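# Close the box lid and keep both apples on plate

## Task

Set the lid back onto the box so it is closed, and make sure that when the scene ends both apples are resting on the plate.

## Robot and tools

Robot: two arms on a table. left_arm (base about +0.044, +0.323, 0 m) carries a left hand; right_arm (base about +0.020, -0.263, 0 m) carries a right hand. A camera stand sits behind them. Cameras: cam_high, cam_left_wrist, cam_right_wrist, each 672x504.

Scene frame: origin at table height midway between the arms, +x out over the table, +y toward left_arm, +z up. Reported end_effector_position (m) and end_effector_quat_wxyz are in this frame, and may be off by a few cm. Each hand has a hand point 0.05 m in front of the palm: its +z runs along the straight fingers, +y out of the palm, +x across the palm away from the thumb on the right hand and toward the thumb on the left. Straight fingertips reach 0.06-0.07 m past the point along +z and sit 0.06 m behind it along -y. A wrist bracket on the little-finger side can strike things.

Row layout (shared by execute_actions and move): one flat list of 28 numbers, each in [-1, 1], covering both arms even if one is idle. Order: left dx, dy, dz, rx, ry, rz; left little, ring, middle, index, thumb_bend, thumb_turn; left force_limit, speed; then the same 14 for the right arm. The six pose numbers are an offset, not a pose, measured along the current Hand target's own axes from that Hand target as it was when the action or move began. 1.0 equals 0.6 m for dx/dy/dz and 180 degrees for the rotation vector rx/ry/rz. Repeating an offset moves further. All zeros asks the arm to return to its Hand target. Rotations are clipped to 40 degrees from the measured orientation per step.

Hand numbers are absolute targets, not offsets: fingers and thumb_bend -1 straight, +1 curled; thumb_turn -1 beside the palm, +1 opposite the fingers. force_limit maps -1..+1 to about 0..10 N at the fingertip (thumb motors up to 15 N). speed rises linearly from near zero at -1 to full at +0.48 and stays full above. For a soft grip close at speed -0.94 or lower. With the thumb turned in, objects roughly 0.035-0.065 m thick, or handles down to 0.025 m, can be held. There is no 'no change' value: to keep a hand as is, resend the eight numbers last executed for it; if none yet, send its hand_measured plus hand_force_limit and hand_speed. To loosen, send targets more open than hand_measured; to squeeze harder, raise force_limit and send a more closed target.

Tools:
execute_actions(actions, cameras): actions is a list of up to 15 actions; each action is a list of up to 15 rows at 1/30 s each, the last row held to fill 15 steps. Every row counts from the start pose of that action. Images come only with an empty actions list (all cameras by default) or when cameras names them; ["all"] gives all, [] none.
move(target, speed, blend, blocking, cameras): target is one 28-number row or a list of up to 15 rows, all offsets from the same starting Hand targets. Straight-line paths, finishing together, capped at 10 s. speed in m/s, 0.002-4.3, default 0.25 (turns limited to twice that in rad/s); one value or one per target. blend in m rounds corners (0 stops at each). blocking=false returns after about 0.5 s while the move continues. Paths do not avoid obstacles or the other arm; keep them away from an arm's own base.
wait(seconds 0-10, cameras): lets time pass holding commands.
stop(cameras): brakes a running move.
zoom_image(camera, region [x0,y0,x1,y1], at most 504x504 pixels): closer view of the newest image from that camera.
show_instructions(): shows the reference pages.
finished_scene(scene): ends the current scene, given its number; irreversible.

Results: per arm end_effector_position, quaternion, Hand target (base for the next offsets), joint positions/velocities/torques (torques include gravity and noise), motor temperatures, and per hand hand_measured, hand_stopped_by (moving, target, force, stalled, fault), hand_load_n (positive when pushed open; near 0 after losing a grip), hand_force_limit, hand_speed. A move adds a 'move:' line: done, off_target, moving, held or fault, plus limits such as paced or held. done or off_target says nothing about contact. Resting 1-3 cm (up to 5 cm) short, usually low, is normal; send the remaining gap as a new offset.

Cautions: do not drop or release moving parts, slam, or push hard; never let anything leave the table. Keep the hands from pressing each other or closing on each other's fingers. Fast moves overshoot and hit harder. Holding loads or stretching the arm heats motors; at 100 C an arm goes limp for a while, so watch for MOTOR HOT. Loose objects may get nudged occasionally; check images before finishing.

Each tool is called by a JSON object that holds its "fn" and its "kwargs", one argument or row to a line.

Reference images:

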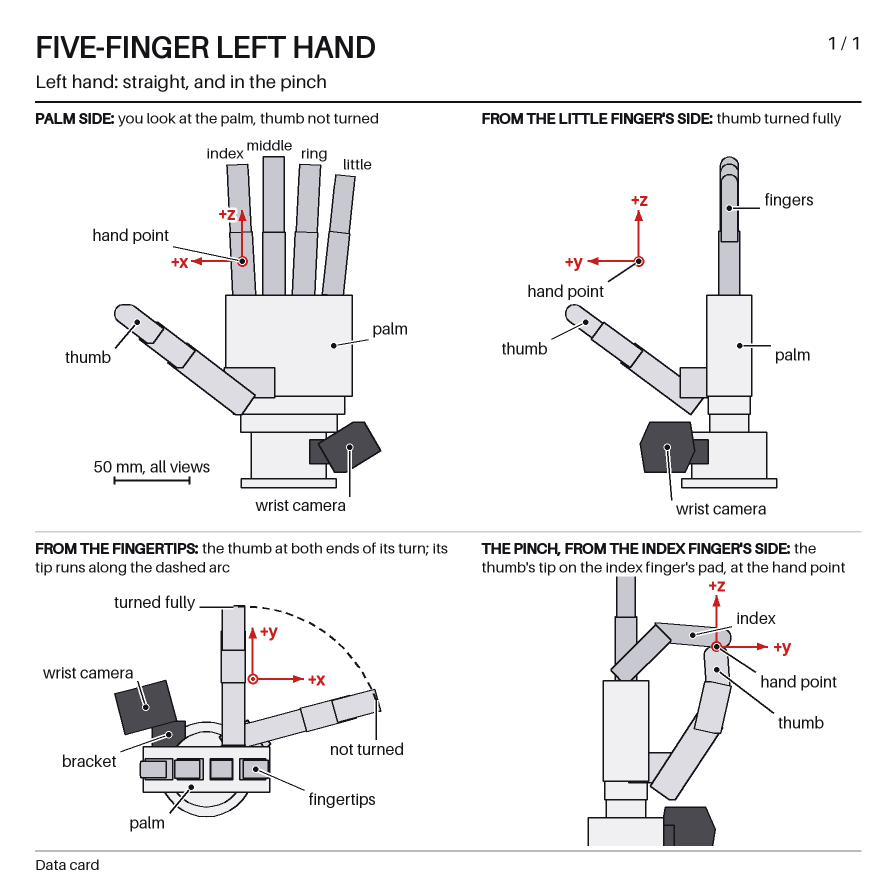

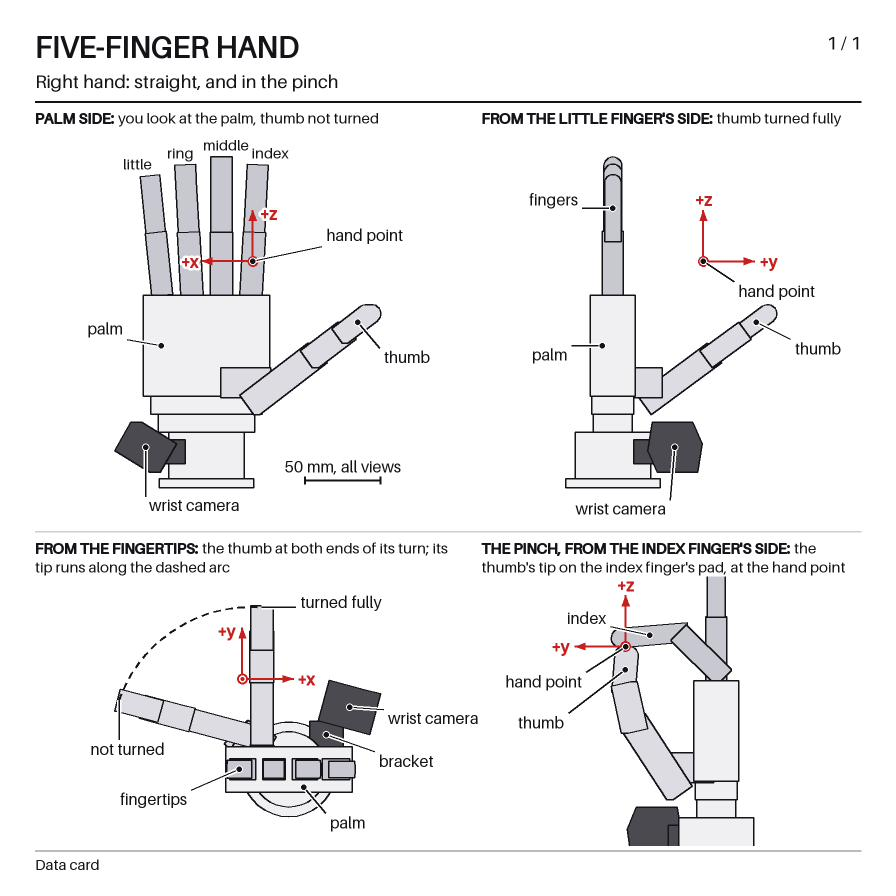

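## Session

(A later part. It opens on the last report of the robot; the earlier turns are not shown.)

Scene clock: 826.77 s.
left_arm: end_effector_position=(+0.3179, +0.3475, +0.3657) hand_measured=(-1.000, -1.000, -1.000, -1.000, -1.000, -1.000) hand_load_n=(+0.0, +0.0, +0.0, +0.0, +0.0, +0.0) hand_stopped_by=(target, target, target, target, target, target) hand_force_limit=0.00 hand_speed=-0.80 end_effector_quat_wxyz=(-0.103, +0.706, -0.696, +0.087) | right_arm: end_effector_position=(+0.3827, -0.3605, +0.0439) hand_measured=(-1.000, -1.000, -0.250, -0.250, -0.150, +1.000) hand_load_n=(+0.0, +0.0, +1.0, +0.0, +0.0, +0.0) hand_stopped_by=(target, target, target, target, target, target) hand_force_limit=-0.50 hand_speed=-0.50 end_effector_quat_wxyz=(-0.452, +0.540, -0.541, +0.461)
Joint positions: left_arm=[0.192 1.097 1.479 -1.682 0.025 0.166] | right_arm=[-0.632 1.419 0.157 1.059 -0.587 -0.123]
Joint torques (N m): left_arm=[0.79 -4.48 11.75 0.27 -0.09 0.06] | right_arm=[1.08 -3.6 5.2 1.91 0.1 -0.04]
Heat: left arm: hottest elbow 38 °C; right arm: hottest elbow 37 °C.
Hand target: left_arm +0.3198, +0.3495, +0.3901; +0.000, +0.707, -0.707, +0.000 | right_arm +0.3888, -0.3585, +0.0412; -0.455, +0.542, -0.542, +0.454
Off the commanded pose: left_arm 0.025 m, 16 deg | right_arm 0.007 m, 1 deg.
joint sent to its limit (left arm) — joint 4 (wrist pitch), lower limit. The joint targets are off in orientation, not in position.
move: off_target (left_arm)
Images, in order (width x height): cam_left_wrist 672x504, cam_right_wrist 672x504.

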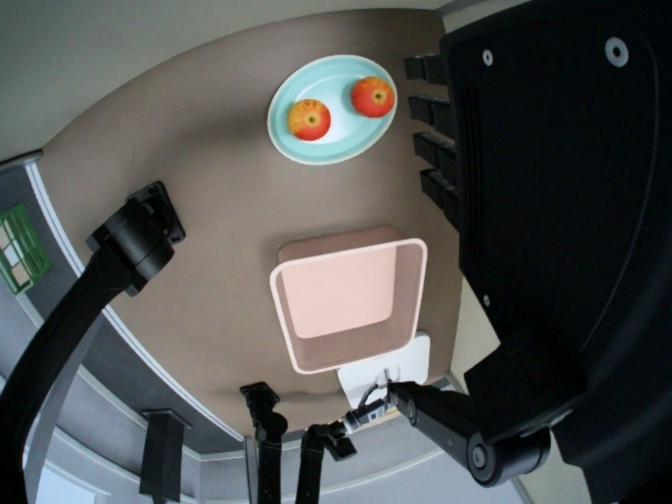

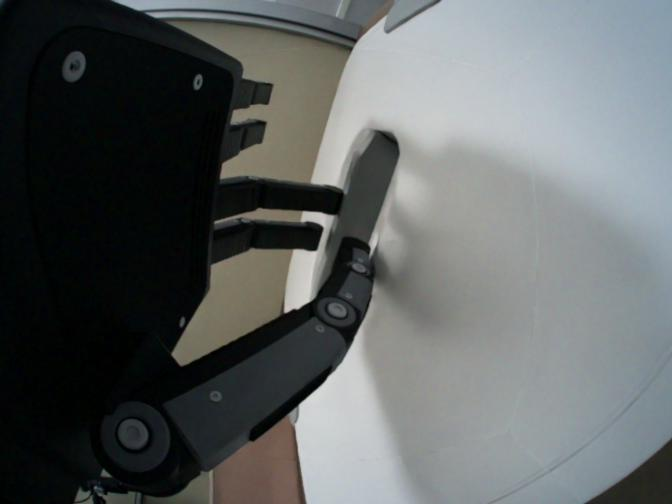

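{"fn": "move", "kwargs": {
  "target": [
    [0,0,0,0,0,0,-1,-1,-1,-1,-1,-1,0,-0.8,0,0,-0.004,0,0,0,-1,-1,-0.25,-0.25,-0.08,1,-0.5,-0.8],
    [0,0,0,0,0,0,-1,-1,-1,-1,-1,-1,0,-0.8,0,0.0083,-0.002,0,0,0,-1,-1,-0.25,-0.25,-0.08,1,-0.5,-0.8]
  ],
  "speed": 0.03,
  "cameras": ["cam_right_wrist"]
}}

{"fn": "zoom_image", "kwargs": {
  "camera": "cam_right_wrist",
  "region": [240, 120, 480, 380]
}}

Scene clock: 867.53 s.
left_arm: end_effector_position=(+0.3179, +0.3475, +0.3657) hand_measured=(-1.000, -1.000, -1.000, -1.000, -1.000, -1.000) hand_load_n=(+0.0, +0.0, +0.0, +0.0, +0.0, +0.0) hand_stopped_by=(target, target, target, target, target, target) hand_force_limit=0.00 hand_speed=-0.80 end_effector_quat_wxyz=(-0.103, +0.706, -0.696, +0.087) | right_arm: end_effector_position=(+0.3843, -0.3610, +0.0433) hand_measured=(-1.000, -1.000, -0.250, -0.250, -0.080, +1.000) hand_load_n=(-0.5, +0.0, +1.0, +0.0, +0.0, +0.0) hand_stopped_by=(target, target, target, target, target, target) hand_force_limit=-0.50 hand_speed=-0.80 end_effector_quat_wxyz=(-0.454, +0.539, -0.537, +0.464)
Joint positions: left_arm=[0.192 1.097 1.479 -1.682 0.025 0.166] | right_arm=[-0.632 1.446 0.157 1.099 -0.589 -0.121]
Joint torques (N m): left_arm=[1.08 -4.66 11.67 0.24 -0.09 0.05] | right_arm=[0.62 -3.49 4.55 1.77 -0.02 -0.06]
Heat: left arm: hottest elbow 40 °C; right arm: hottest elbow 36 °C.
Hand target: left_arm +0.3198, +0.3495, +0.3901; +0.000, +0.707, -0.707, +0.000 | right_arm +0.3868, -0.3586, +0.0365; -0.455, +0.542, -0.542, +0.454
Off the commanded pose: left_arm 0.025 m, 16 deg | right_arm 0.008 m, 1 deg.
joint sent to its limit (left arm) — joint 4 (wrist pitch), lower limit. The joint targets are off in orientation, not in position.
move: off_target (left_arm)
Images, in order (width x height): cam_right_wrist 672x504.

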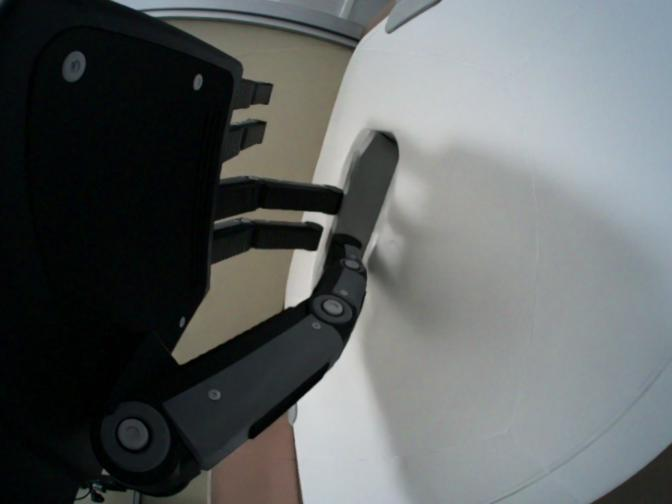

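Scaled by 1.938 from the camera's 672x504 image, which has a finer 960x720 frame.

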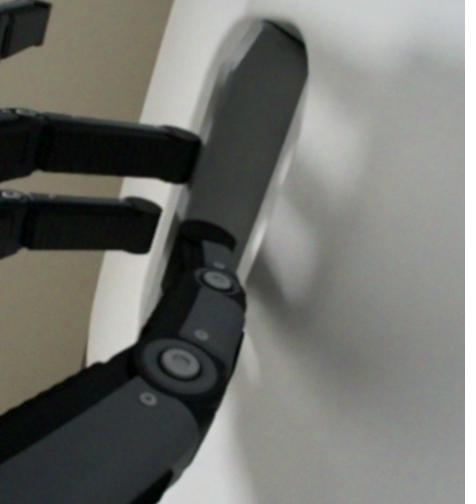

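{"fn": "move", "kwargs": {
  "target": [
    [0,0,0,0,0,0,-1,-1,-1,-1,-1,-1,0,-0.8,0,-0.0108,-0.004,-0.0278,0,0,-1,-1,-0.25,-0.25,-0.08,1,-0.5,-0.8],
    [0,0,0,0,0,0,-1,-1,-1,-1,-1,-1,0,-0.8,0,-0.004,-0.004,-0.0278,0,0,-1,-1,-0.25,-0.25,-0.2,1,-0.5,-0.8]
  ],
  "speed": 0.03,
  "cameras": ["cam_right_wrist"]
}}

{"fn": "zoom_image", "kwargs": {
  "camera": "cam_right_wrist",
  "region": [240, 120, 480, 380]
}}

Scene clock: 885.30 s.
left_arm: end_effector_position=(+0.3179, +0.3475, +0.3657) hand_measured=(-1.000, -1.000, -1.000, -1.000, -1.000, -1.000) hand_load_n=(+0.0, +0.0, +0.0, +0.0, +0.0, +0.0) hand_stopped_by=(target, target, target, target, target, target) hand_force_limit=0.00 hand_speed=-0.80 end_effector_quat_wxyz=(-0.103, +0.706, -0.696, +0.087) | right_arm: end_effector_position=(+0.3822, -0.3609, +0.0466) hand_measured=(-1.000, -1.000, -0.250, -0.250, -0.200, +1.000) hand_load_n=(+0.0, +0.0, +2.5, +0.0, +0.0, +0.0) hand_stopped_by=(target, target, target, target, target, target) hand_force_limit=-0.50 hand_speed=-0.80 end_effector_quat_wxyz=(-0.433, +0.553, -0.560, +0.439)
Joint positions: left_arm=[0.192 1.097 1.479 -1.682 0.025 0.166] | right_arm=[-0.618 1.29 0.188 0.816 -0.561 -0.157]
Joint torques (N m): left_arm=[0.97 -4.6 11.7 0.27 -0.09 0.07] | right_arm=[0.85 -2.78 6 1.57 -0.05 -0.19]
Motor temperatures (°C): left_arm=[26 29 40 25 25 24] | right_arm=[28 27 35 29 24 27]
Heat: left arm: hottest elbow 40 °C; right arm: hottest elbow 35 °C.
Hand target: left_arm +0.3198, +0.3495, +0.3901; +0.000, +0.707, -0.707, +0.000 | right_arm +0.3848, -0.3585, +0.0393; -0.431, +0.561, -0.561, +0.430
Off the commanded pose: left_arm 0.025 m, 16 deg | right_arm 0.008 m, 1 deg.
joint sent to its limit (left arm) — joint 4 (wrist pitch), lower limit. The joint targets are off in orientation, not in position.
move: off_target (left_arm)
Images, in order (width x height): cam_right_wrist 672x504.

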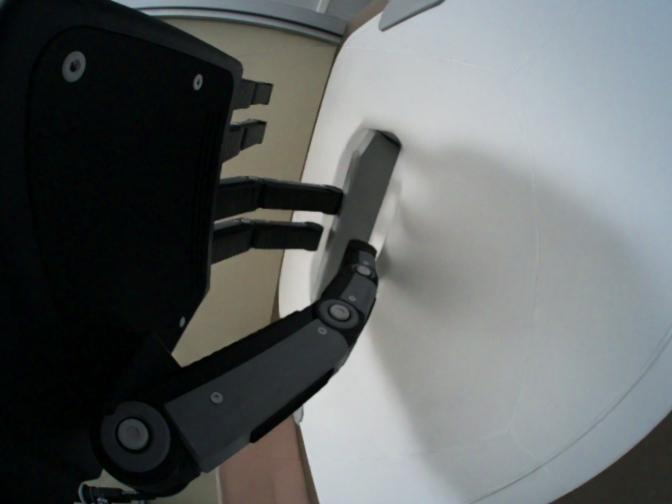

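Scaled by 1.938 from the camera's 672x504 image, which has a finer 960x720 frame.

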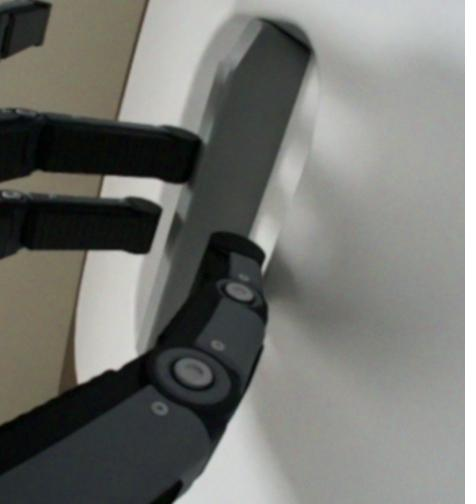

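{"fn": "move", "kwargs": {
  "target": [
    [0,0,0,0,0,0,-1,-1,-1,-1,-1,-1,0,-0.8,0,-0.015,-0.004,0,0,0,-1,-1,-0.25,-0.25,-0.2,1,-0.5,-0.8],
    [0,0,0,0,0,0,-1,-1,-1,-1,-1,-1,0,-0.8,0,-0.015,-0.004,0,0,0,-1,-1,-0.5,-0.5,-0.2,1,-0.5,-0.8],
    [0,0,0,0,0,0,-1,-1,-1,-1,-1,-1,0,-0.8,0,0.0,0.0,0,0,0,-1,-1,-0.5,-0.5,-0.2,1,-0.5,-0.8]
  ],
  "speed": 0.03,
  "cameras": ["cam_right_wrist"]
}}

{"fn": "zoom_image", "kwargs": {
  "camera": "cam_right_wrist",
  "region": [240, 120, 480, 380]
}}

Scene clock: 894.70 s.
left_arm: end_effector_position=(+0.3179, +0.3475, +0.3657) hand_measured=(-1.000, -1.000, -1.000, -1.000, -1.000, -1.000) hand_load_n=(+0.0, +0.0, +0.0, +0.0, +0.0, +0.0) hand_stopped_by=(target, target, target, target, target, target) hand_force_limit=0.00 hand_speed=-0.80 end_effector_quat_wxyz=(-0.103, +0.706, -0.696, +0.087) | right_arm: end_effector_position=(+0.3804, -0.3599, +0.0423) hand_measured=(-1.000, -1.000, -0.500, -0.500, -0.200, +1.000) hand_load_n=(+0.0, +0.0, +0.0, +0.0, -2.5, +0.0) hand_stopped_by=(target, target, target, target, target, target) hand_force_limit=-0.50 hand_speed=-0.80 end_effector_quat_wxyz=(-0.431, +0.555, -0.564, +0.433)
Joint positions: left_arm=[0.192 1.097 1.479 -1.682 0.025 0.166] | right_arm=[-0.618 1.294 0.188 0.802 -0.561 -0.159]
Joint torques (N m): left_arm=[0.91 -4.66 11.71 0.27 -0.11 0.05] | right_arm=[0.85 -3.08 6 2.07 -0.04 -0.16]
Heat: left arm: hottest elbow 41 °C; right arm: hottest elbow 35 °C.
Hand target: left_arm +0.3198, +0.3495, +0.3901; +0.000, +0.707, -0.707, +0.000 | right_arm +0.3848, -0.3585, +0.0393; -0.431, +0.561, -0.561, +0.430
Off the commanded pose: left_arm 0.025 m, 16 deg | right_arm 0.006 m, 1 deg.
joint sent to its limit (left arm) — joint 4 (wrist pitch), lower limit. The joint targets are off in orientation, not in position.
move: off_target (left_arm)
Images, in order (width x height): cam_right_wrist 672x504.

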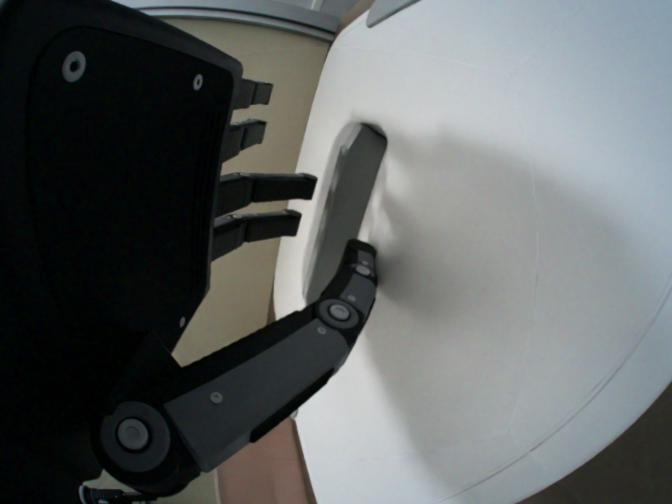

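Scaled by 1.938 from the camera's 672x504 image, which has a finer 960x720 frame.

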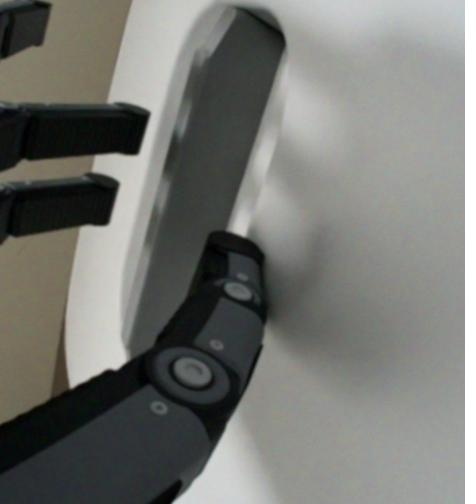

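{"fn": "move", "kwargs": {
  "target": [
    [0,0,0,0,0,0,-1,-1,-1,-1,-1,-1,0,-0.8,0,-0.004,-0.001,0,0,0,-1,-1,-0.5,-0.5,-0.2,1,-0.5,-0.8],
    [0,0,0,0,0,0,-1,-1,-1,-1,-1,-1,0,-0.8,0,-0.004,-0.001,0,0,0,-1,-1,0.3,0.3,-0.2,1,-0.5,-0.9]
  ],
  "speed": 0.03,
  "cameras": ["cam_right_wrist"]
}}

{"fn": "zoom_image", "kwargs": {
  "camera": "cam_right_wrist",
  "region": [240, 120, 480, 380]
}}

Scene clock: 908.87 s.
left_arm: end_effector_position=(+0.3179, +0.3475, +0.3657) hand_measured=(-1.000, -1.000, -1.000, -1.000, -1.000, -1.000) hand_load_n=(+0.0, -0.5, +0.0, +0.0, +0.0, +0.0) hand_stopped_by=(target, target, target, target, target, target) hand_force_limit=0.00 hand_speed=-0.80 end_effector_quat_wxyz=(-0.103, +0.706, -0.696, +0.087) | right_arm: end_effector_position=(+0.3808, -0.3602, +0.0428) hand_measured=(-1.000, -1.000, -0.372, -0.232, -0.200, +1.000) hand_load_n=(+0.0, +0.0, +0.5, +2.0, +0.0, +0.0) hand_stopped_by=(target, target, force, force, target, target) hand_force_limit=-0.50 hand_speed=-0.90 end_effector_quat_wxyz=(-0.431, +0.555, -0.564, +0.433)
Joint positions: left_arm=[0.192 1.097 1.479 -1.682 0.025 0.166] | right_arm=[-0.618 1.294 0.189 0.802 -0.561 -0.159]
Joint torques (N m): left_arm=[1.2 -4.84 11.7 0.28 -0.1 0.05] | right_arm=[0.85 -4.07 6.05 1.51 -0.04 -0.16]
Heat: left arm: hottest elbow 41 °C; right arm: hottest elbow 34 °C.
Hand target: left_arm +0.3198, +0.3495, +0.3901; +0.000, +0.707, -0.707, +0.000 | right_arm +0.3848, -0.3584, +0.0418; -0.431, +0.561, -0.561, +0.430
Off the commanded pose: left_arm 0.025 m, 16 deg | right_arm 0.005 m, 1 deg.
joint sent to its limit (left arm) — joint 4 (wrist pitch), lower limit. The joint targets are off in orientation, not in position.
move: off_target (left_arm)
Images, in order (width x height): cam_right_wrist 672x504.

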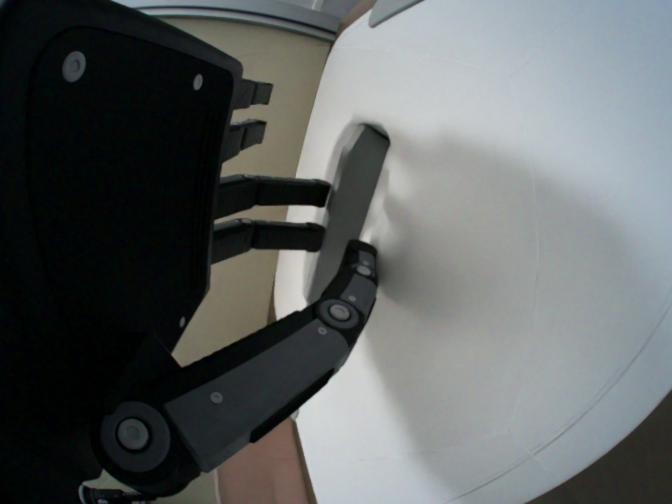

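Scaled by 1.938 from the camera's 672x504 image, which has a finer 960x720 frame.

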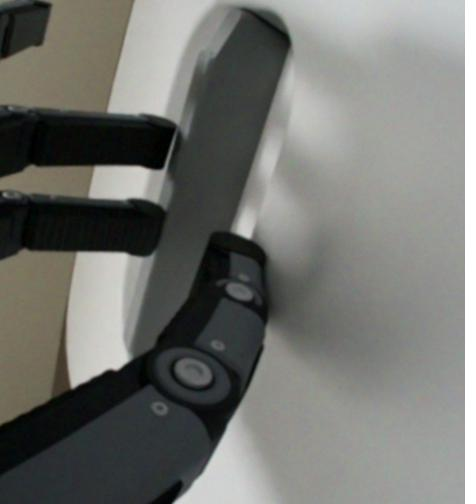

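{"fn": "move", "kwargs": {
  "target": [
    [0,0,0,0,0,0,-1,-1,-1,-1,-1,-1,0,-0.8,0,0,0,0,0,0,-1,-1,-0.6,-0.6,-0.2,1,-0.5,-0.6],
    [0,0,0,0,0,0,-1,-1,-1,-1,-1,-1,0,-0.8,0,-0.005,0.024,0,0,0,-1,-1,-0.6,-0.6,-0.2,1,-0.5,-0.6]
  ],
  "speed": 0.03,
  "cameras": ["cam_right_wrist"]
}}

{"fn": "zoom_image", "kwargs": {
  "camera": "cam_right_wrist",
  "region": [240, 120, 480, 380]
}}

Scene clock: 933.13 s.
left_arm: end_effector_position=(+0.3179, +0.3475, +0.3657) hand_measured=(-1.000, -1.000, -1.000, -1.000, -1.000, -1.000) hand_load_n=(+0.0, +0.0, +0.0, +0.0, +0.0, +0.0) hand_stopped_by=(target, target, target, target, target, target) hand_force_limit=0.00 hand_speed=-0.80 end_effector_quat_wxyz=(-0.103, +0.706, -0.696, +0.087) | right_arm: end_effector_position=(+0.3914, -0.3593, +0.0421) hand_measured=(-1.000, -1.000, -0.600, -0.600, -0.200, +1.000) hand_load_n=(+0.0, +0.0, +0.0, +0.0, -3.5, -0.5) hand_stopped_by=(target, target, target, target, target, target) hand_force_limit=-0.50 hand_speed=-0.60 end_effector_quat_wxyz=(-0.429, +0.558, -0.563, +0.434)
Joint positions: left_arm=[0.192 1.097 1.479 -1.682 0.025 0.166] | right_arm=[-0.588 1.321 0.211 0.808 -0.532 -0.158]
Joint torques (N m): left_arm=[0.85 -4.78 11.67 0.21 -0.09 0.06] | right_arm=[1.14 -3.31 6.64 1.95 0.1 -0.07]
Heat: left arm: hottest elbow 41 °C; right arm: hottest elbow 35 °C.
Hand target: left_arm +0.3198, +0.3495, +0.3901; +0.000, +0.707, -0.707, +0.000 | right_arm +0.3994, -0.3585, +0.0408; -0.431, +0.561, -0.561, +0.430
Off the commanded pose: left_arm 0.025 m, 16 deg | right_arm 0.008 m, 1 deg.
joint sent to its limit (left arm) — joint 4 (wrist pitch), lower limit. The joint targets are off in orientation, not in position.
move: off_target (left_arm)
Images, in order (width x height): cam_right_wrist 672x504.

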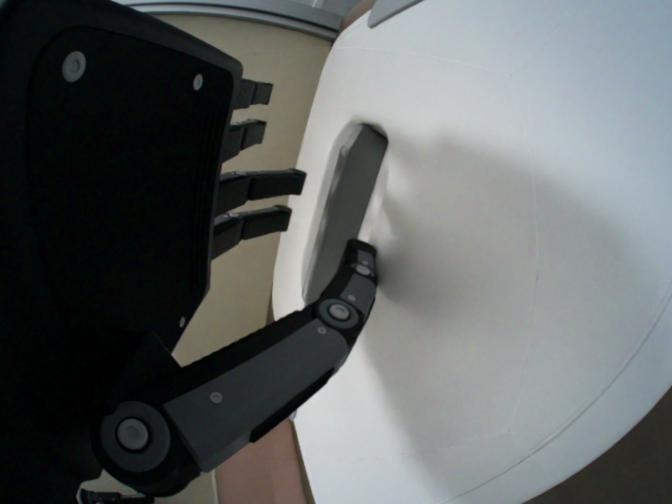

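Scaled by 1.938 from the camera's 672x504 image, which has a finer 960x720 frame.

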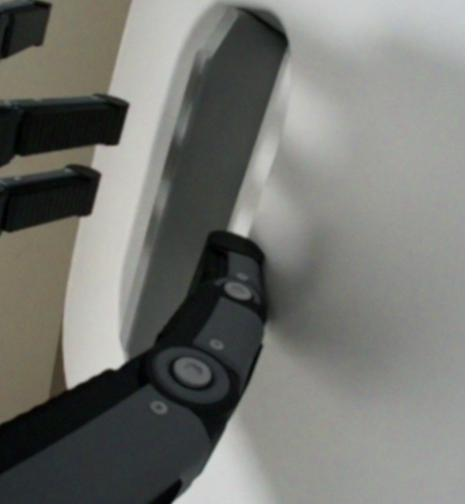

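{"fn": "move", "kwargs": {
  "target": [
    [0,0,0,0,0,0,-1,-1,-1,-1,-1,-1,0,-0.8,0,-0.03,-0.0117,0,0,0,-1,-1,-0.6,-0.6,-0.2,1,-0.5,-0.6],
    [0,0,0,0,0,0,-1,-1,-1,-1,-1,-1,0,-0.8,0,-0.03,-0.0117,0,0,0,-1,-1,-0.1,-0.1,-0.2,1,-0.5,-0.6],
    [0,0,0,0,0,0,-1,-1,-1,-1,-1,-1,0,-0.8,0,-0.0013,-0.0055,0,0,0,-1,-1,-0.1,-0.1,-0.2,1,-0.5,-0.6]
  ],
  "speed": 0.04,
  "cameras": ["cam_right_wrist"]
}}

{"fn": "zoom_image", "kwargs": {
  "camera": "cam_right_wrist",
  "region": [240, 120, 480, 380]
}}

Scene clock: 965.23 s.
left_arm: end_effector_position=(+0.3179, +0.3475, +0.3657) hand_measured=(-1.000, -1.000, -1.000, -1.000, -1.000, -1.000) hand_load_n=(+0.0, +0.0, +0.0, +0.0, +0.0, -0.5) hand_stopped_by=(target, target, target, target, target, target) hand_force_limit=0.00 hand_speed=-0.80 end_effector_quat_wxyz=(-0.103, +0.706, -0.696, +0.087) | right_arm: end_effector_position=(+0.3906, -0.3584, +0.0426) hand_measured=(-1.000, -1.000, -0.100, -0.100, -0.200, +1.000) hand_load_n=(+0.0, +0.0, +0.0, +0.0, -2.0, +0.0) hand_stopped_by=(target, target, target, target, target, target) hand_force_limit=-0.50 hand_speed=-0.60 end_effector_quat_wxyz=(-0.429, +0.559, -0.565, +0.430)
Joint positions: left_arm=[0.192 1.097 1.479 -1.682 0.025 0.166] | right_arm=[-0.588 1.309 0.213 0.787 -0.535 -0.157]
Joint torques (N m): left_arm=[0.97 -4.72 11.7 0.18 -0.1 0.07] | right_arm=[0.56 -3.66 6.23 2.24 -0.07 -0.09]
Heat: left arm: hottest elbow 42 °C; right arm: hottest elbow 35 °C.
Hand target: left_arm +0.3198, +0.3495, +0.3901; +0.000, +0.707, -0.707, +0.000 | right_arm +0.3964, -0.3585, +0.0424; -0.431, +0.561, -0.561, +0.430
Off the commanded pose: left_arm 0.025 m, 16 deg | right_arm 0.006 m, 1 deg.
joint sent to its limit (left arm) — joint 4 (wrist pitch), lower limit. The joint targets are off in orientation, not in position.
move: off_target (left_arm); target 2's new numbers were sent with right_arm's hand 0.017 m and 2 deg from that target
Images, in order (width x height): cam_right_wrist 672x504.

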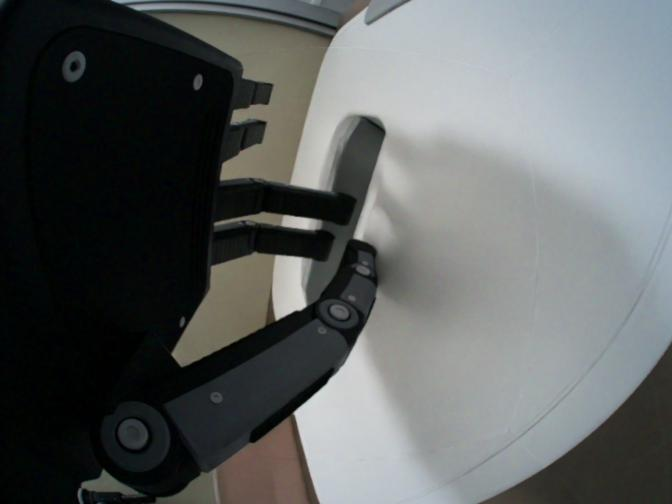

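Scaled by 1.938 from the camera's 672x504 image, which has a finer 960x720 frame.

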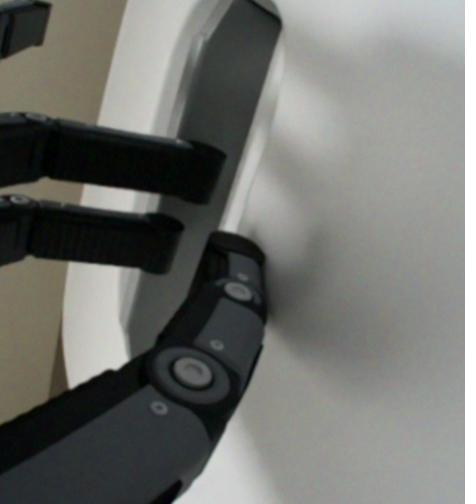

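{"fn": "move", "kwargs": {
  "target": [0,0,0,0,0,0,-1,-1,-1,-1,-1,-1,0,-0.8,0,-0.0564,-0.0151,0,0,0,-1,-1,-0.1,-0.1,-0.2,1,-0.5,-0.6],
  "speed": 0.08,
  "cameras": ["cam_right_wrist"]
}}

{"fn": "zoom_image", "kwargs": {
  "camera": "cam_right_wrist",
  "region": [240, 120, 480, 380]
}}

Scene clock: 982.37 s.
left_arm: end_effector_position=(+0.3179, +0.3475, +0.3657) hand_measured=(-1.000, -1.000, -1.000, -1.000, -1.000, -1.000) hand_load_n=(+0.0, +0.5, +0.0, +0.0, +0.0, +0.0) hand_stopped_by=(target, target, target, target, target, target) hand_force_limit=0.00 hand_speed=-0.80 end_effector_quat_wxyz=(-0.103, +0.706, -0.696, +0.087) | right_arm: end_effector_position=(+0.3791, -0.3512, +0.0599) hand_measured=(-1.000, -1.000, -0.100, -0.100, -0.200, +1.000) hand_load_n=(+0.0, +0.0, +0.0, +0.0, +0.0, +0.0) hand_stopped_by=(target, target, target, target, target, target) hand_force_limit=-0.50 hand_speed=-0.60 end_effector_quat_wxyz=(-0.426, +0.561, -0.574, +0.418)
Joint positions: left_arm=[0.192 1.097 1.479 -1.682 0.025 0.166] | right_arm=[-0.588 1.14 0.213 0.586 -0.535 -0.157]
Joint torques (N m): left_arm=[1.03 -4.72 11.64 0.18 -0.09 0.07] | right_arm=[0.38 -4.37 9.76 1.36 -0.14 -0.09]
Heat: left arm: hottest elbow 42 °C; right arm: hottest elbow 36 °C.
Hand target: left_arm +0.3198, +0.3495, +0.3901; +0.000, +0.707, -0.707, +0.000 | right_arm +0.3964, -0.3585, +0.0774; -0.431, +0.561, -0.561, +0.430
Off the commanded pose: left_arm 0.025 m, 16 deg | right_arm 0.026 m, 2 deg.
joint sent to its limit (left arm) — joint 4 (wrist pitch), lower limit. The joint targets are off in orientation, not in position.
move: off_target (left_arm, right_arm)
Images, in order (width x height): cam_right_wrist 672x504.

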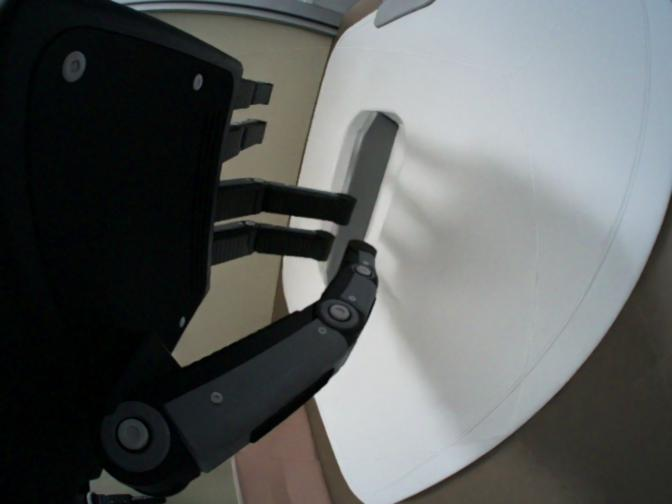

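Scaled by 1.938 from the camera's 672x504 image, which has a finer 960x720 frame.

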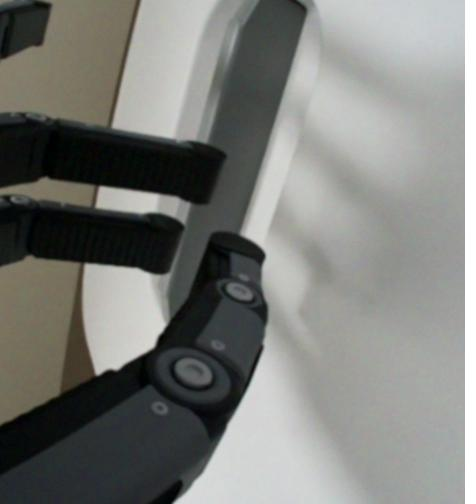

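{"fn": "move", "kwargs": {
  "target": [0,0,0,0,0,0,-1,-1,-1,-1,-1,-1,0,-0.8,0.0158,-0.0312,0.022,0,0,0,-1,-1,-0.1,-0.1,-0.2,1,-0.5,-0.6],
  "speed": 0.1,
  "cameras": ["cam_right_wrist"]
}}

{"fn": "zoom_image", "kwargs": {
  "camera": "cam_right_wrist",
  "region": [240, 100, 500, 380]
}}

Scene clock: 995.27 s.
left_arm: end_effector_position=(+0.3179, +0.3475, +0.3657) hand_measured=(-1.000, -1.000, -1.000, -1.000, -1.000, -1.000) hand_load_n=(+0.0, +0.0, +0.0, +0.0, +0.0, +0.0) hand_stopped_by=(target, target, target, target, target, target) hand_force_limit=0.00 hand_speed=-0.80 end_effector_quat_wxyz=(-0.103, +0.706, -0.696, +0.087) | right_arm: end_effector_position=(+0.3976, -0.3634, +0.0780) hand_measured=(-1.000, -1.000, -0.100, -0.100, -0.200, +1.000) hand_load_n=(+0.0, +0.0, +0.0, +0.0, +0.0, +0.0) hand_stopped_by=(target, target, target, target, target, target) hand_force_limit=-0.50 hand_speed=-0.60 end_effector_quat_wxyz=(-0.426, +0.559, -0.571, +0.424)
Joint positions: left_arm=[0.192 1.097 1.479 -1.682 0.025 0.166] | right_arm=[-0.588 1.142 0.28 0.535 -0.532 -0.157]
Joint torques (N m): left_arm=[0.73 -4.54 11.66 0.24 -0.09 0.06] | right_arm=[0.85 -4.07 10.11 1.35 -0.06 -0.08]
Heat: left arm: hottest elbow 42 °C; right arm: hottest elbow 38 °C.
Hand target: left_arm +0.3198, +0.3495, +0.3901; +0.000, +0.707, -0.707, +0.000 | right_arm +0.4141, -0.3681, +0.0922; -0.431, +0.561, -0.561, +0.430
Off the commanded pose: left_arm 0.025 m, 16 deg | right_arm 0.022 m, 1 deg.
joint sent to its limit (left arm) — joint 4 (wrist pitch), lower limit. The joint targets are off in orientation, not in position.
move: off_target (left_arm, right_arm)
Images, in order (width x height): cam_right_wrist 672x504.

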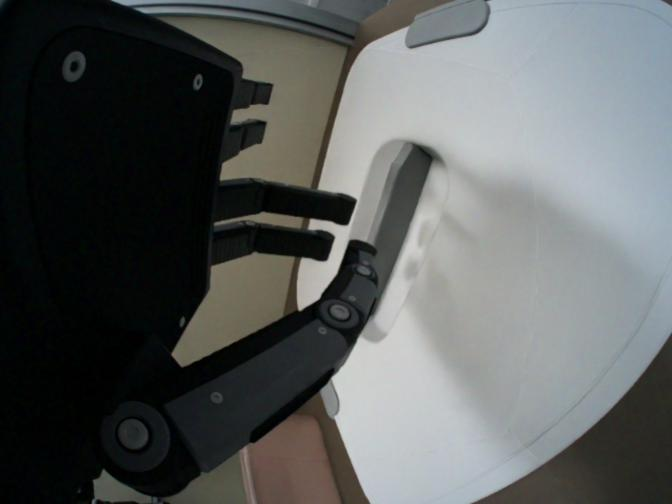

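Scaled by 1.800 from the camera's 672x504 image, which has a finer 960x720 frame.

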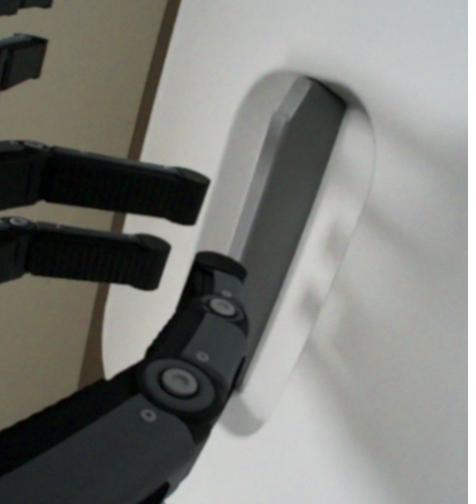

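{"fn": "move", "kwargs": {
  "target": [0,0,0,0,0,0,-1,-1,-1,-1,-1,-1,0,-0.8,-0.0052,0.0538,-0.0065,0,0,0,-1,-1,-0.1,-0.1,-0.2,1,-0.5,-0.6],
  "speed": 0.06,
  "cameras": ["cam_right_wrist"]
}}

{"fn": "zoom_image", "kwargs": {
  "camera": "cam_right_wrist",
  "region": [240, 100, 500, 380]
}}

Scene clock: 1013.80 s.
left_arm: end_effector_position=(+0.3179, +0.3475, +0.3657) hand_measured=(-1.000, -1.000, -1.000, -1.000, -1.000, -1.000) hand_load_n=(+0.0, +0.0, +0.0, +0.0, +0.0, +0.0) hand_stopped_by=(target, target, target, target, target, target) hand_force_limit=0.00 hand_speed=-0.80 end_effector_quat_wxyz=(-0.103, +0.706, -0.696, +0.087) | right_arm: end_effector_position=(+0.4004, -0.3636, +0.0597) hand_measured=(-1.000, -1.000, -0.100, -0.100, -0.200, +1.000) hand_load_n=(+0.0, +0.0, +0.0, +0.0, +0.0, +0.0) hand_stopped_by=(target, target, target, target, target, target) hand_force_limit=-0.50 hand_speed=-0.60 end_effector_quat_wxyz=(-0.429, +0.561, -0.568, +0.422)
Joint positions: left_arm=[0.192 1.097 1.479 -1.682 0.025 0.166] | right_arm=[-0.588 1.243 0.266 0.651 -0.54 -0.157]
Joint torques (N m): left_arm=[0.85 -4.54 11.66 0.29 -0.1 0.06] | right_arm=[-0.32 -5.01 5.91 2.78 -0.27 -0.12]
Motor temperatures (°C): left_arm=[26 28 43 25 25 24] | right_arm=[28 27 40 29 24 27]
Heat: left arm: hottest elbow 43 °C; right arm: hottest elbow 40 °C.
Hand target: left_arm +0.3198, +0.3495, +0.3901; +0.000, +0.707, -0.707, +0.000 | right_arm +0.4020, -0.3649, +0.0620; -0.431, +0.561, -0.561, +0.430
Off the commanded pose: left_arm 0.025 m, 16 deg | right_arm 0.003 m, 1 deg.
joint sent to its limit (left arm) — joint 4 (wrist pitch), lower limit. The joint targets are off in orientation, not in position.
move: off_target (left_arm)
Images, in order (width x height): cam_right_wrist 672x504.

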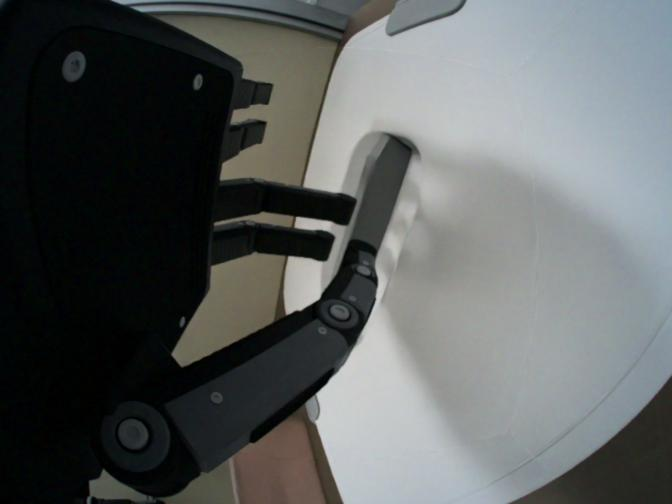

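Scaled by 1.800 from the camera's 672x504 image, which has a finer 960x720 frame.

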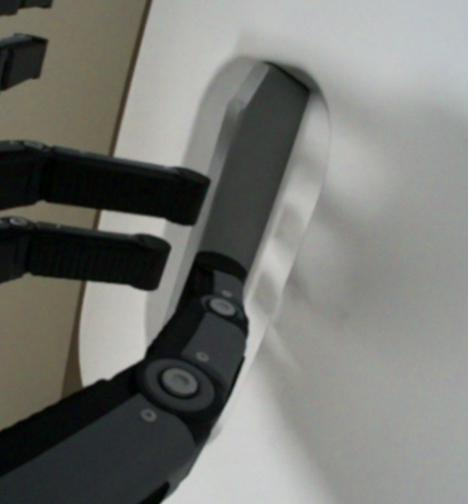

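{"fn": "move", "kwargs": {
  "target": [
    [0,0,0,0,0,0,-1,-1,-1,-1,-1,-1,0,-0.8,0,0,0,0,0,0,-1,-1,-0.25,-0.25,-0.2,1,-0.5,-0.6],
    [0,0,0,0,0,0,-1,-1,-1,-1,-1,-1,0,-0.8,-0.0043,0.0295,-0.0025,0,0,0,-1,-1,-0.25,-0.25,-0.2,1,-0.5,-0.6]
  ],
  "speed": 0.04,
  "cameras": ["cam_right_wrist"]
}}

{"fn": "zoom_image", "kwargs": {
  "camera": "cam_right_wrist",
  "region": [240, 100, 500, 380]
}}

Scene clock: 1046.13 s.
left_arm: end_effector_position=(+0.3179, +0.3475, +0.3657) hand_measured=(-1.000, -1.000, -1.000, -1.000, -1.000, -1.000) hand_load_n=(+0.0, +0.0, +0.0, +0.0, +0.0, +0.0) hand_stopped_by=(target, target, target, target, target, target) hand_force_limit=0.00 hand_speed=-0.80 end_effector_quat_wxyz=(-0.103, +0.706, -0.696, +0.087) | right_arm: end_effector_position=(+0.3982, -0.3613, +0.0493) hand_measured=(-1.000, -1.000, -0.250, -0.250, -0.200, +1.000) hand_load_n=(+0.0, +0.0, +0.0, +0.0, +0.0, +0.0) hand_stopped_by=(target, target, target, target, target, target) hand_force_limit=-0.50 hand_speed=-0.60 end_effector_quat_wxyz=(-0.433, +0.560, -0.561, +0.429)
Joint positions: left_arm=[0.192 1.097 1.479 -1.682 0.025 0.166] | right_arm=[-0.588 1.303 0.24 0.756 -0.545 -0.157]
Joint torques (N m): left_arm=[0.73 -4.84 11.66 0.25 -0.11 0.06] | right_arm=[-0.67 -4.48 4.96 2.51 -0.2 -0.14]
Heat: left arm: hottest elbow 43 °C; right arm: hottest elbow 37 °C.
Hand target: left_arm +0.3198, +0.3495, +0.3901; +0.000, +0.707, -0.707, +0.000 | right_arm +0.3959, -0.3623, +0.0453; -0.431, +0.561, -0.561, +0.430
Off the commanded pose: left_arm 0.025 m, 16 deg | right_arm 0.005 m, 0 deg.
joint sent to its limit (left arm) — joint 4 (wrist pitch), lower limit. The joint targets are off in orientation, not in position.
move: off_target (left_arm)
Images, in order (width x height): cam_right_wrist 672x504.

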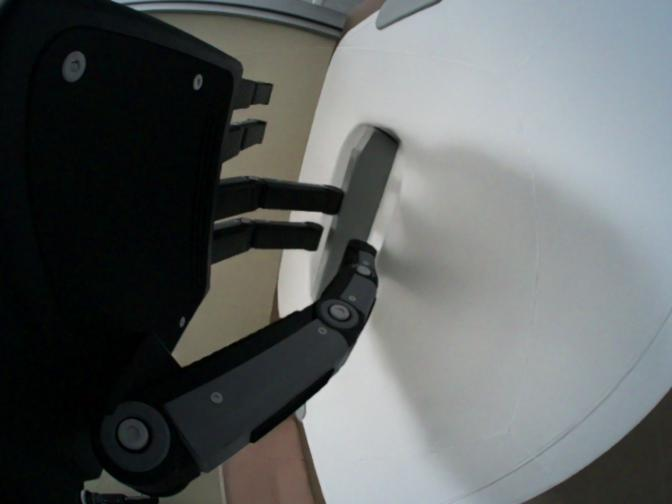

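Scaled by 1.800 from the camera's 672x504 image, which has a finer 960x720 frame.

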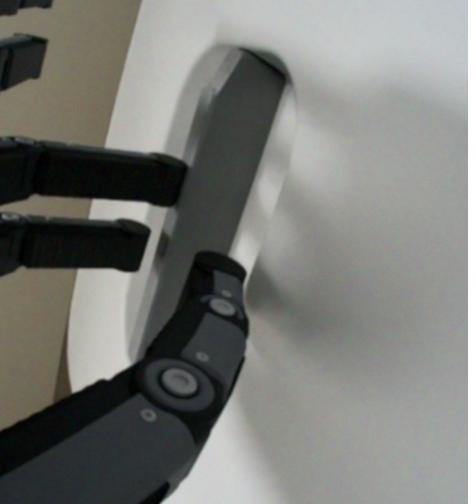

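{"fn": "move", "kwargs": {
  "target": [
    [0,0,0,0,0,0,-1,-1,-1,-1,-1,-1,0,-0.8,0,-0.003,0.0135,0,0,0,-1,-1,-0.25,-0.25,-0.2,1,-0.5,-0.6],
    [0,0,0,0,0,0,-1,-1,-1,-1,-1,-1,0,-0.8,0,0.006,0.0142,0,0,0,-1,-1,-0.25,-0.25,-0.2,1,-0.5,-0.6]
  ],
  "speed": 0.03,
  "cameras": ["cam_right_wrist"]
}}

{"fn": "zoom_image", "kwargs": {
  "camera": "cam_right_wrist",
  "region": [240, 100, 500, 380]
}}

Scene clock: 1058.40 s.
left_arm: end_effector_position=(+0.3179, +0.3475, +0.3657) hand_measured=(-1.000, -1.000, -1.000, -1.000, -1.000, -1.000) hand_load_n=(+0.0, +0.0, +0.0, +0.0, +0.0, +0.0) hand_stopped_by=(target, target, target, target, target, target) hand_force_limit=0.00 hand_speed=-0.80 end_effector_quat_wxyz=(-0.103, +0.706, -0.696, +0.087) | right_arm: end_effector_position=(+0.4022, -0.3652, +0.0475) hand_measured=(-1.000, -1.000, -0.250, -0.250, -0.200, +1.000) hand_load_n=(-0.5, +0.0, +0.5, +0.0, +0.0, +0.0) hand_stopped_by=(target, target, target, target, target, target) hand_force_limit=-0.50 hand_speed=-0.60 end_effector_quat_wxyz=(-0.432, +0.558, -0.557, +0.439)
Joint positions: left_arm=[0.192 1.097 1.479 -1.682 0.025 0.166] | right_arm=[-0.588 1.342 0.24 0.817 -0.537 -0.157]
Joint torques (N m): left_arm=[0.85 -4.54 11.74 0.27 -0.09 0.05] | right_arm=[0.62 -3.72 5.5 1.92 0.11 -0.09]
Heat: left arm: hottest elbow 43 °C; right arm: hottest elbow 36 °C.
Hand target: left_arm +0.3198, +0.3495, +0.3901; +0.000, +0.707, -0.707, +0.000 | right_arm +0.4032, -0.3624, +0.0396; -0.431, +0.561, -0.561, +0.430
Off the commanded pose: left_arm 0.025 m, 16 deg | right_arm 0.008 m, 1 deg.
joint sent to its limit (left arm) — joint 4 (wrist pitch), lower limit. The joint targets are off in orientation, not in position.
move: off_target (left_arm)
Images, in order (width x height): cam_right_wrist 672x504.

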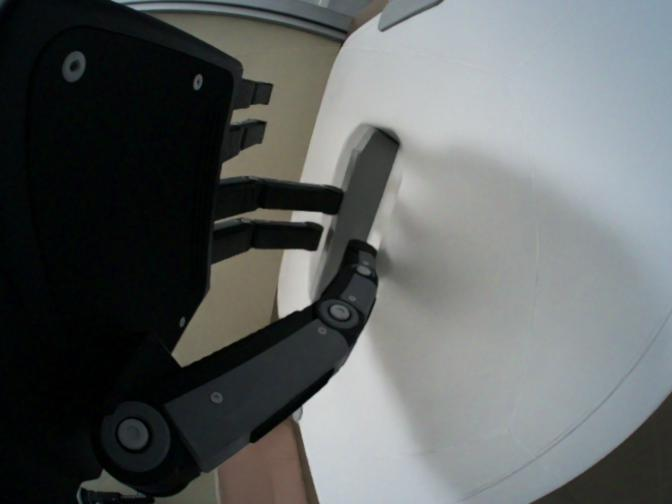

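Scaled by 1.800 from the camera's 672x504 image, which has a finer 960x720 frame.

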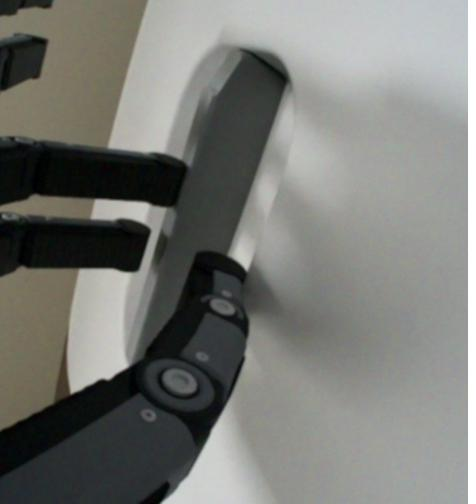

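{"fn": "zoom_image", "kwargs": {
  "camera": "cam_right_wrist",
  "region": [290, 120, 410, 310]
}}

Scaled by 2.653 from the camera's 672x504 image, which has a finer 960x720 frame.

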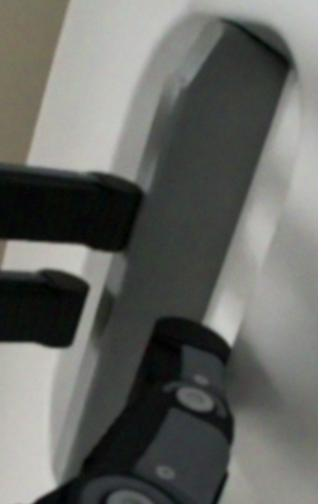

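{"fn": "move", "kwargs": {
  "target": [
    [0,0,0,0,0,0,-1,-1,-1,-1,-1,-1,0,-0.8,0,-0.0564,-0.0151,0,0,0,-1,-1,-0.25,-0.25,-0.2,1,-0.5,-0.6],
    [0,0,0,0,0,0,-1,-1,-1,-1,-1,-1,0,-0.8,-0.0083,-0.0685,0.0278,0,0,0,-1,-1,-0.25,-0.25,-0.2,1,-0.5,-0.6]
  ],
  "speed": 0.08,
  "cameras": ["cam_right_wrist"]
}}

{"fn": "zoom_image", "kwargs": {
  "camera": "cam_right_wrist",
  "region": [240, 100, 500, 380]
}}

Scene clock: 1082.47 s.
left_arm: end_effector_position=(+0.3179, +0.3475, +0.3657) hand_measured=(-1.000, -1.000, -1.000, -1.000, -1.000, -1.000) hand_load_n=(+0.0, +0.0, +0.0, +0.0, +0.0, +0.0) hand_stopped_by=(target, target, target, target, target, target) hand_force_limit=0.00 hand_speed=-0.80 end_effector_quat_wxyz=(-0.103, +0.706, -0.696, +0.087) | right_arm: end_effector_position=(+0.4089, -0.3518, +0.0559) hand_measured=(-1.000, -1.000, -0.250, -0.250, -0.200, +1.000) hand_load_n=(+0.0, +0.0, +0.0, +0.0, +0.0, +0.0) hand_stopped_by=(target, target, target, target, target, target) hand_force_limit=-0.50 hand_speed=-0.60 end_effector_quat_wxyz=(-0.421, +0.565, -0.577, +0.413)
Joint positions: left_arm=[0.192 1.097 1.479 -1.682 0.025 0.166] | right_arm=[-0.522 1.245 0.28 0.617 -0.47 -0.144]
Joint torques (N m): left_arm=[0.91 -4.66 11.71 0.18 -0.09 0.05] | right_arm=[0.73 -4.89 9.21 2.44 -0.04 -0.03]
Heat: left arm: hottest elbow 43 °C; right arm: hottest elbow 36 °C.
Hand target: left_arm +0.3198, +0.3495, +0.3901; +0.000, +0.707, -0.707, +0.000 | right_arm +0.4300, -0.3573, +0.0749; -0.430, +0.561, -0.561, +0.430
Off the commanded pose: left_arm 0.025 m, 16 deg | right_arm 0.029 m, 3 deg.
joint sent to its limit (left arm) — joint 4 (wrist pitch), lower limit. The joint targets are off in orientation, not in position.
move: off_target (left_arm, right_arm)
Images, in order (width x height): cam_right_wrist 672x504.

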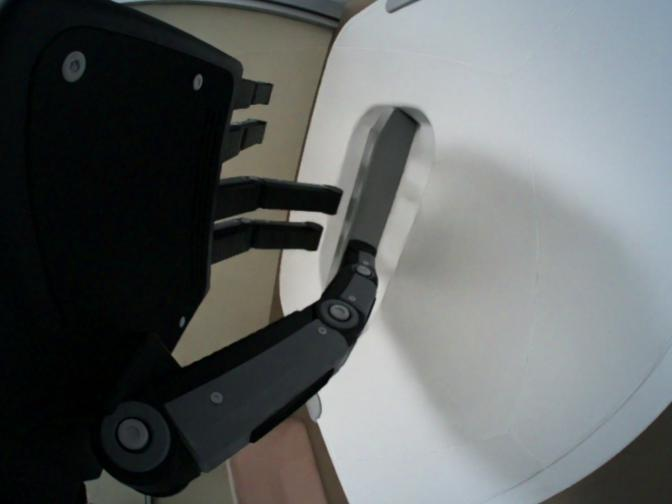

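Scaled by 1.800 from the camera's 672x504 image, which has a finer 960x720 frame.

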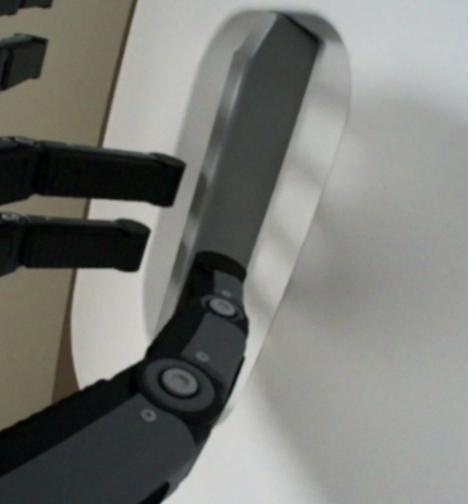

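{"fn": "move", "kwargs": {
  "target": [0,0,0,0,0,0,-1,-1,-1,-1,-1,-1,0,-0.8,0.017,-0.0071,0.0265,0,0,0,-1,-1,-0.25,-0.25,-0.2,1,-0.5,-0.6],
  "speed": 0.08,
  "cameras": ["cam_right_wrist"]
}}

{"fn": "zoom_image", "kwargs": {
  "camera": "cam_right_wrist",
  "region": [240, 100, 500, 380]
}}

Scene clock: 1097.47 s.
left_arm: end_effector_position=(+0.3179, +0.3475, +0.3657) hand_measured=(-1.000, -1.000, -1.000, -1.000, -1.000, -1.000) hand_load_n=(+0.0, +0.0, +0.0, +0.0, +0.0, +0.0) hand_stopped_by=(target, target, target, target, target, target) hand_force_limit=0.00 hand_speed=-0.80 end_effector_quat_wxyz=(-0.103, +0.706, -0.696, +0.087) | right_arm: end_effector_position=(+0.4243, -0.3601, +0.0543) hand_measured=(-1.000, -1.000, -0.250, -0.250, -0.200, +1.000) hand_load_n=(+0.0, +0.0, +0.0, +0.0, +0.0, +0.0) hand_stopped_by=(target, target, target, target, target, target) hand_force_limit=-0.50 hand_speed=-0.60 end_effector_quat_wxyz=(-0.420, +0.566, -0.580, +0.409)
Joint positions: left_arm=[0.192 1.097 1.479 -1.682 0.025 0.166] | right_arm=[-0.522 1.303 0.328 0.617 -0.47 -0.144]
Joint torques (N m): left_arm=[0.85 -4.78 11.7 0.16 -0.1 0.06] | right_arm=[0.38 -6.18 9.33 2.78 -0.24 -0.02]
Heat: left arm: hottest elbow 44 °C; right arm: hottest elbow 38 °C.
Hand target: left_arm +0.3198, +0.3495, +0.3901; +0.000, +0.707, -0.707, +0.000 | right_arm +0.4465, -0.3676, +0.0750; -0.431, +0.561, -0.561, +0.430
Off the commanded pose: left_arm 0.025 m, 16 deg | right_arm 0.031 m, 3 deg.
joint sent to its limit (left arm) — joint 4 (wrist pitch), lower limit. The joint targets are off in orientation, not in position.
move: off_target (left_arm, right_arm)
Images, in order (width x height): cam_right_wrist 672x504.

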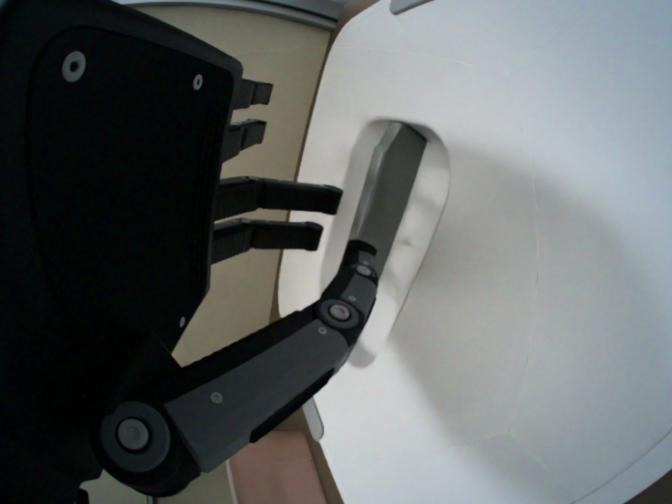

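Scaled by 1.800 from the camera's 672x504 image, which has a finer 960x720 frame.

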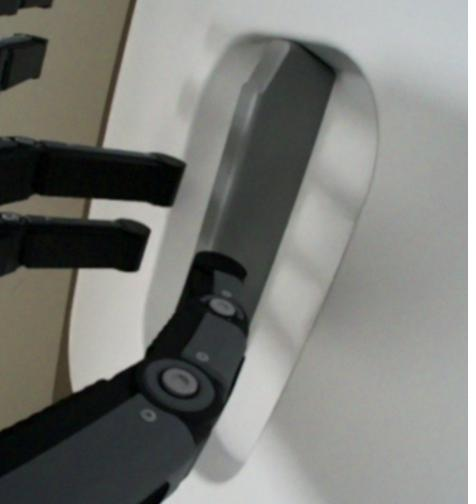

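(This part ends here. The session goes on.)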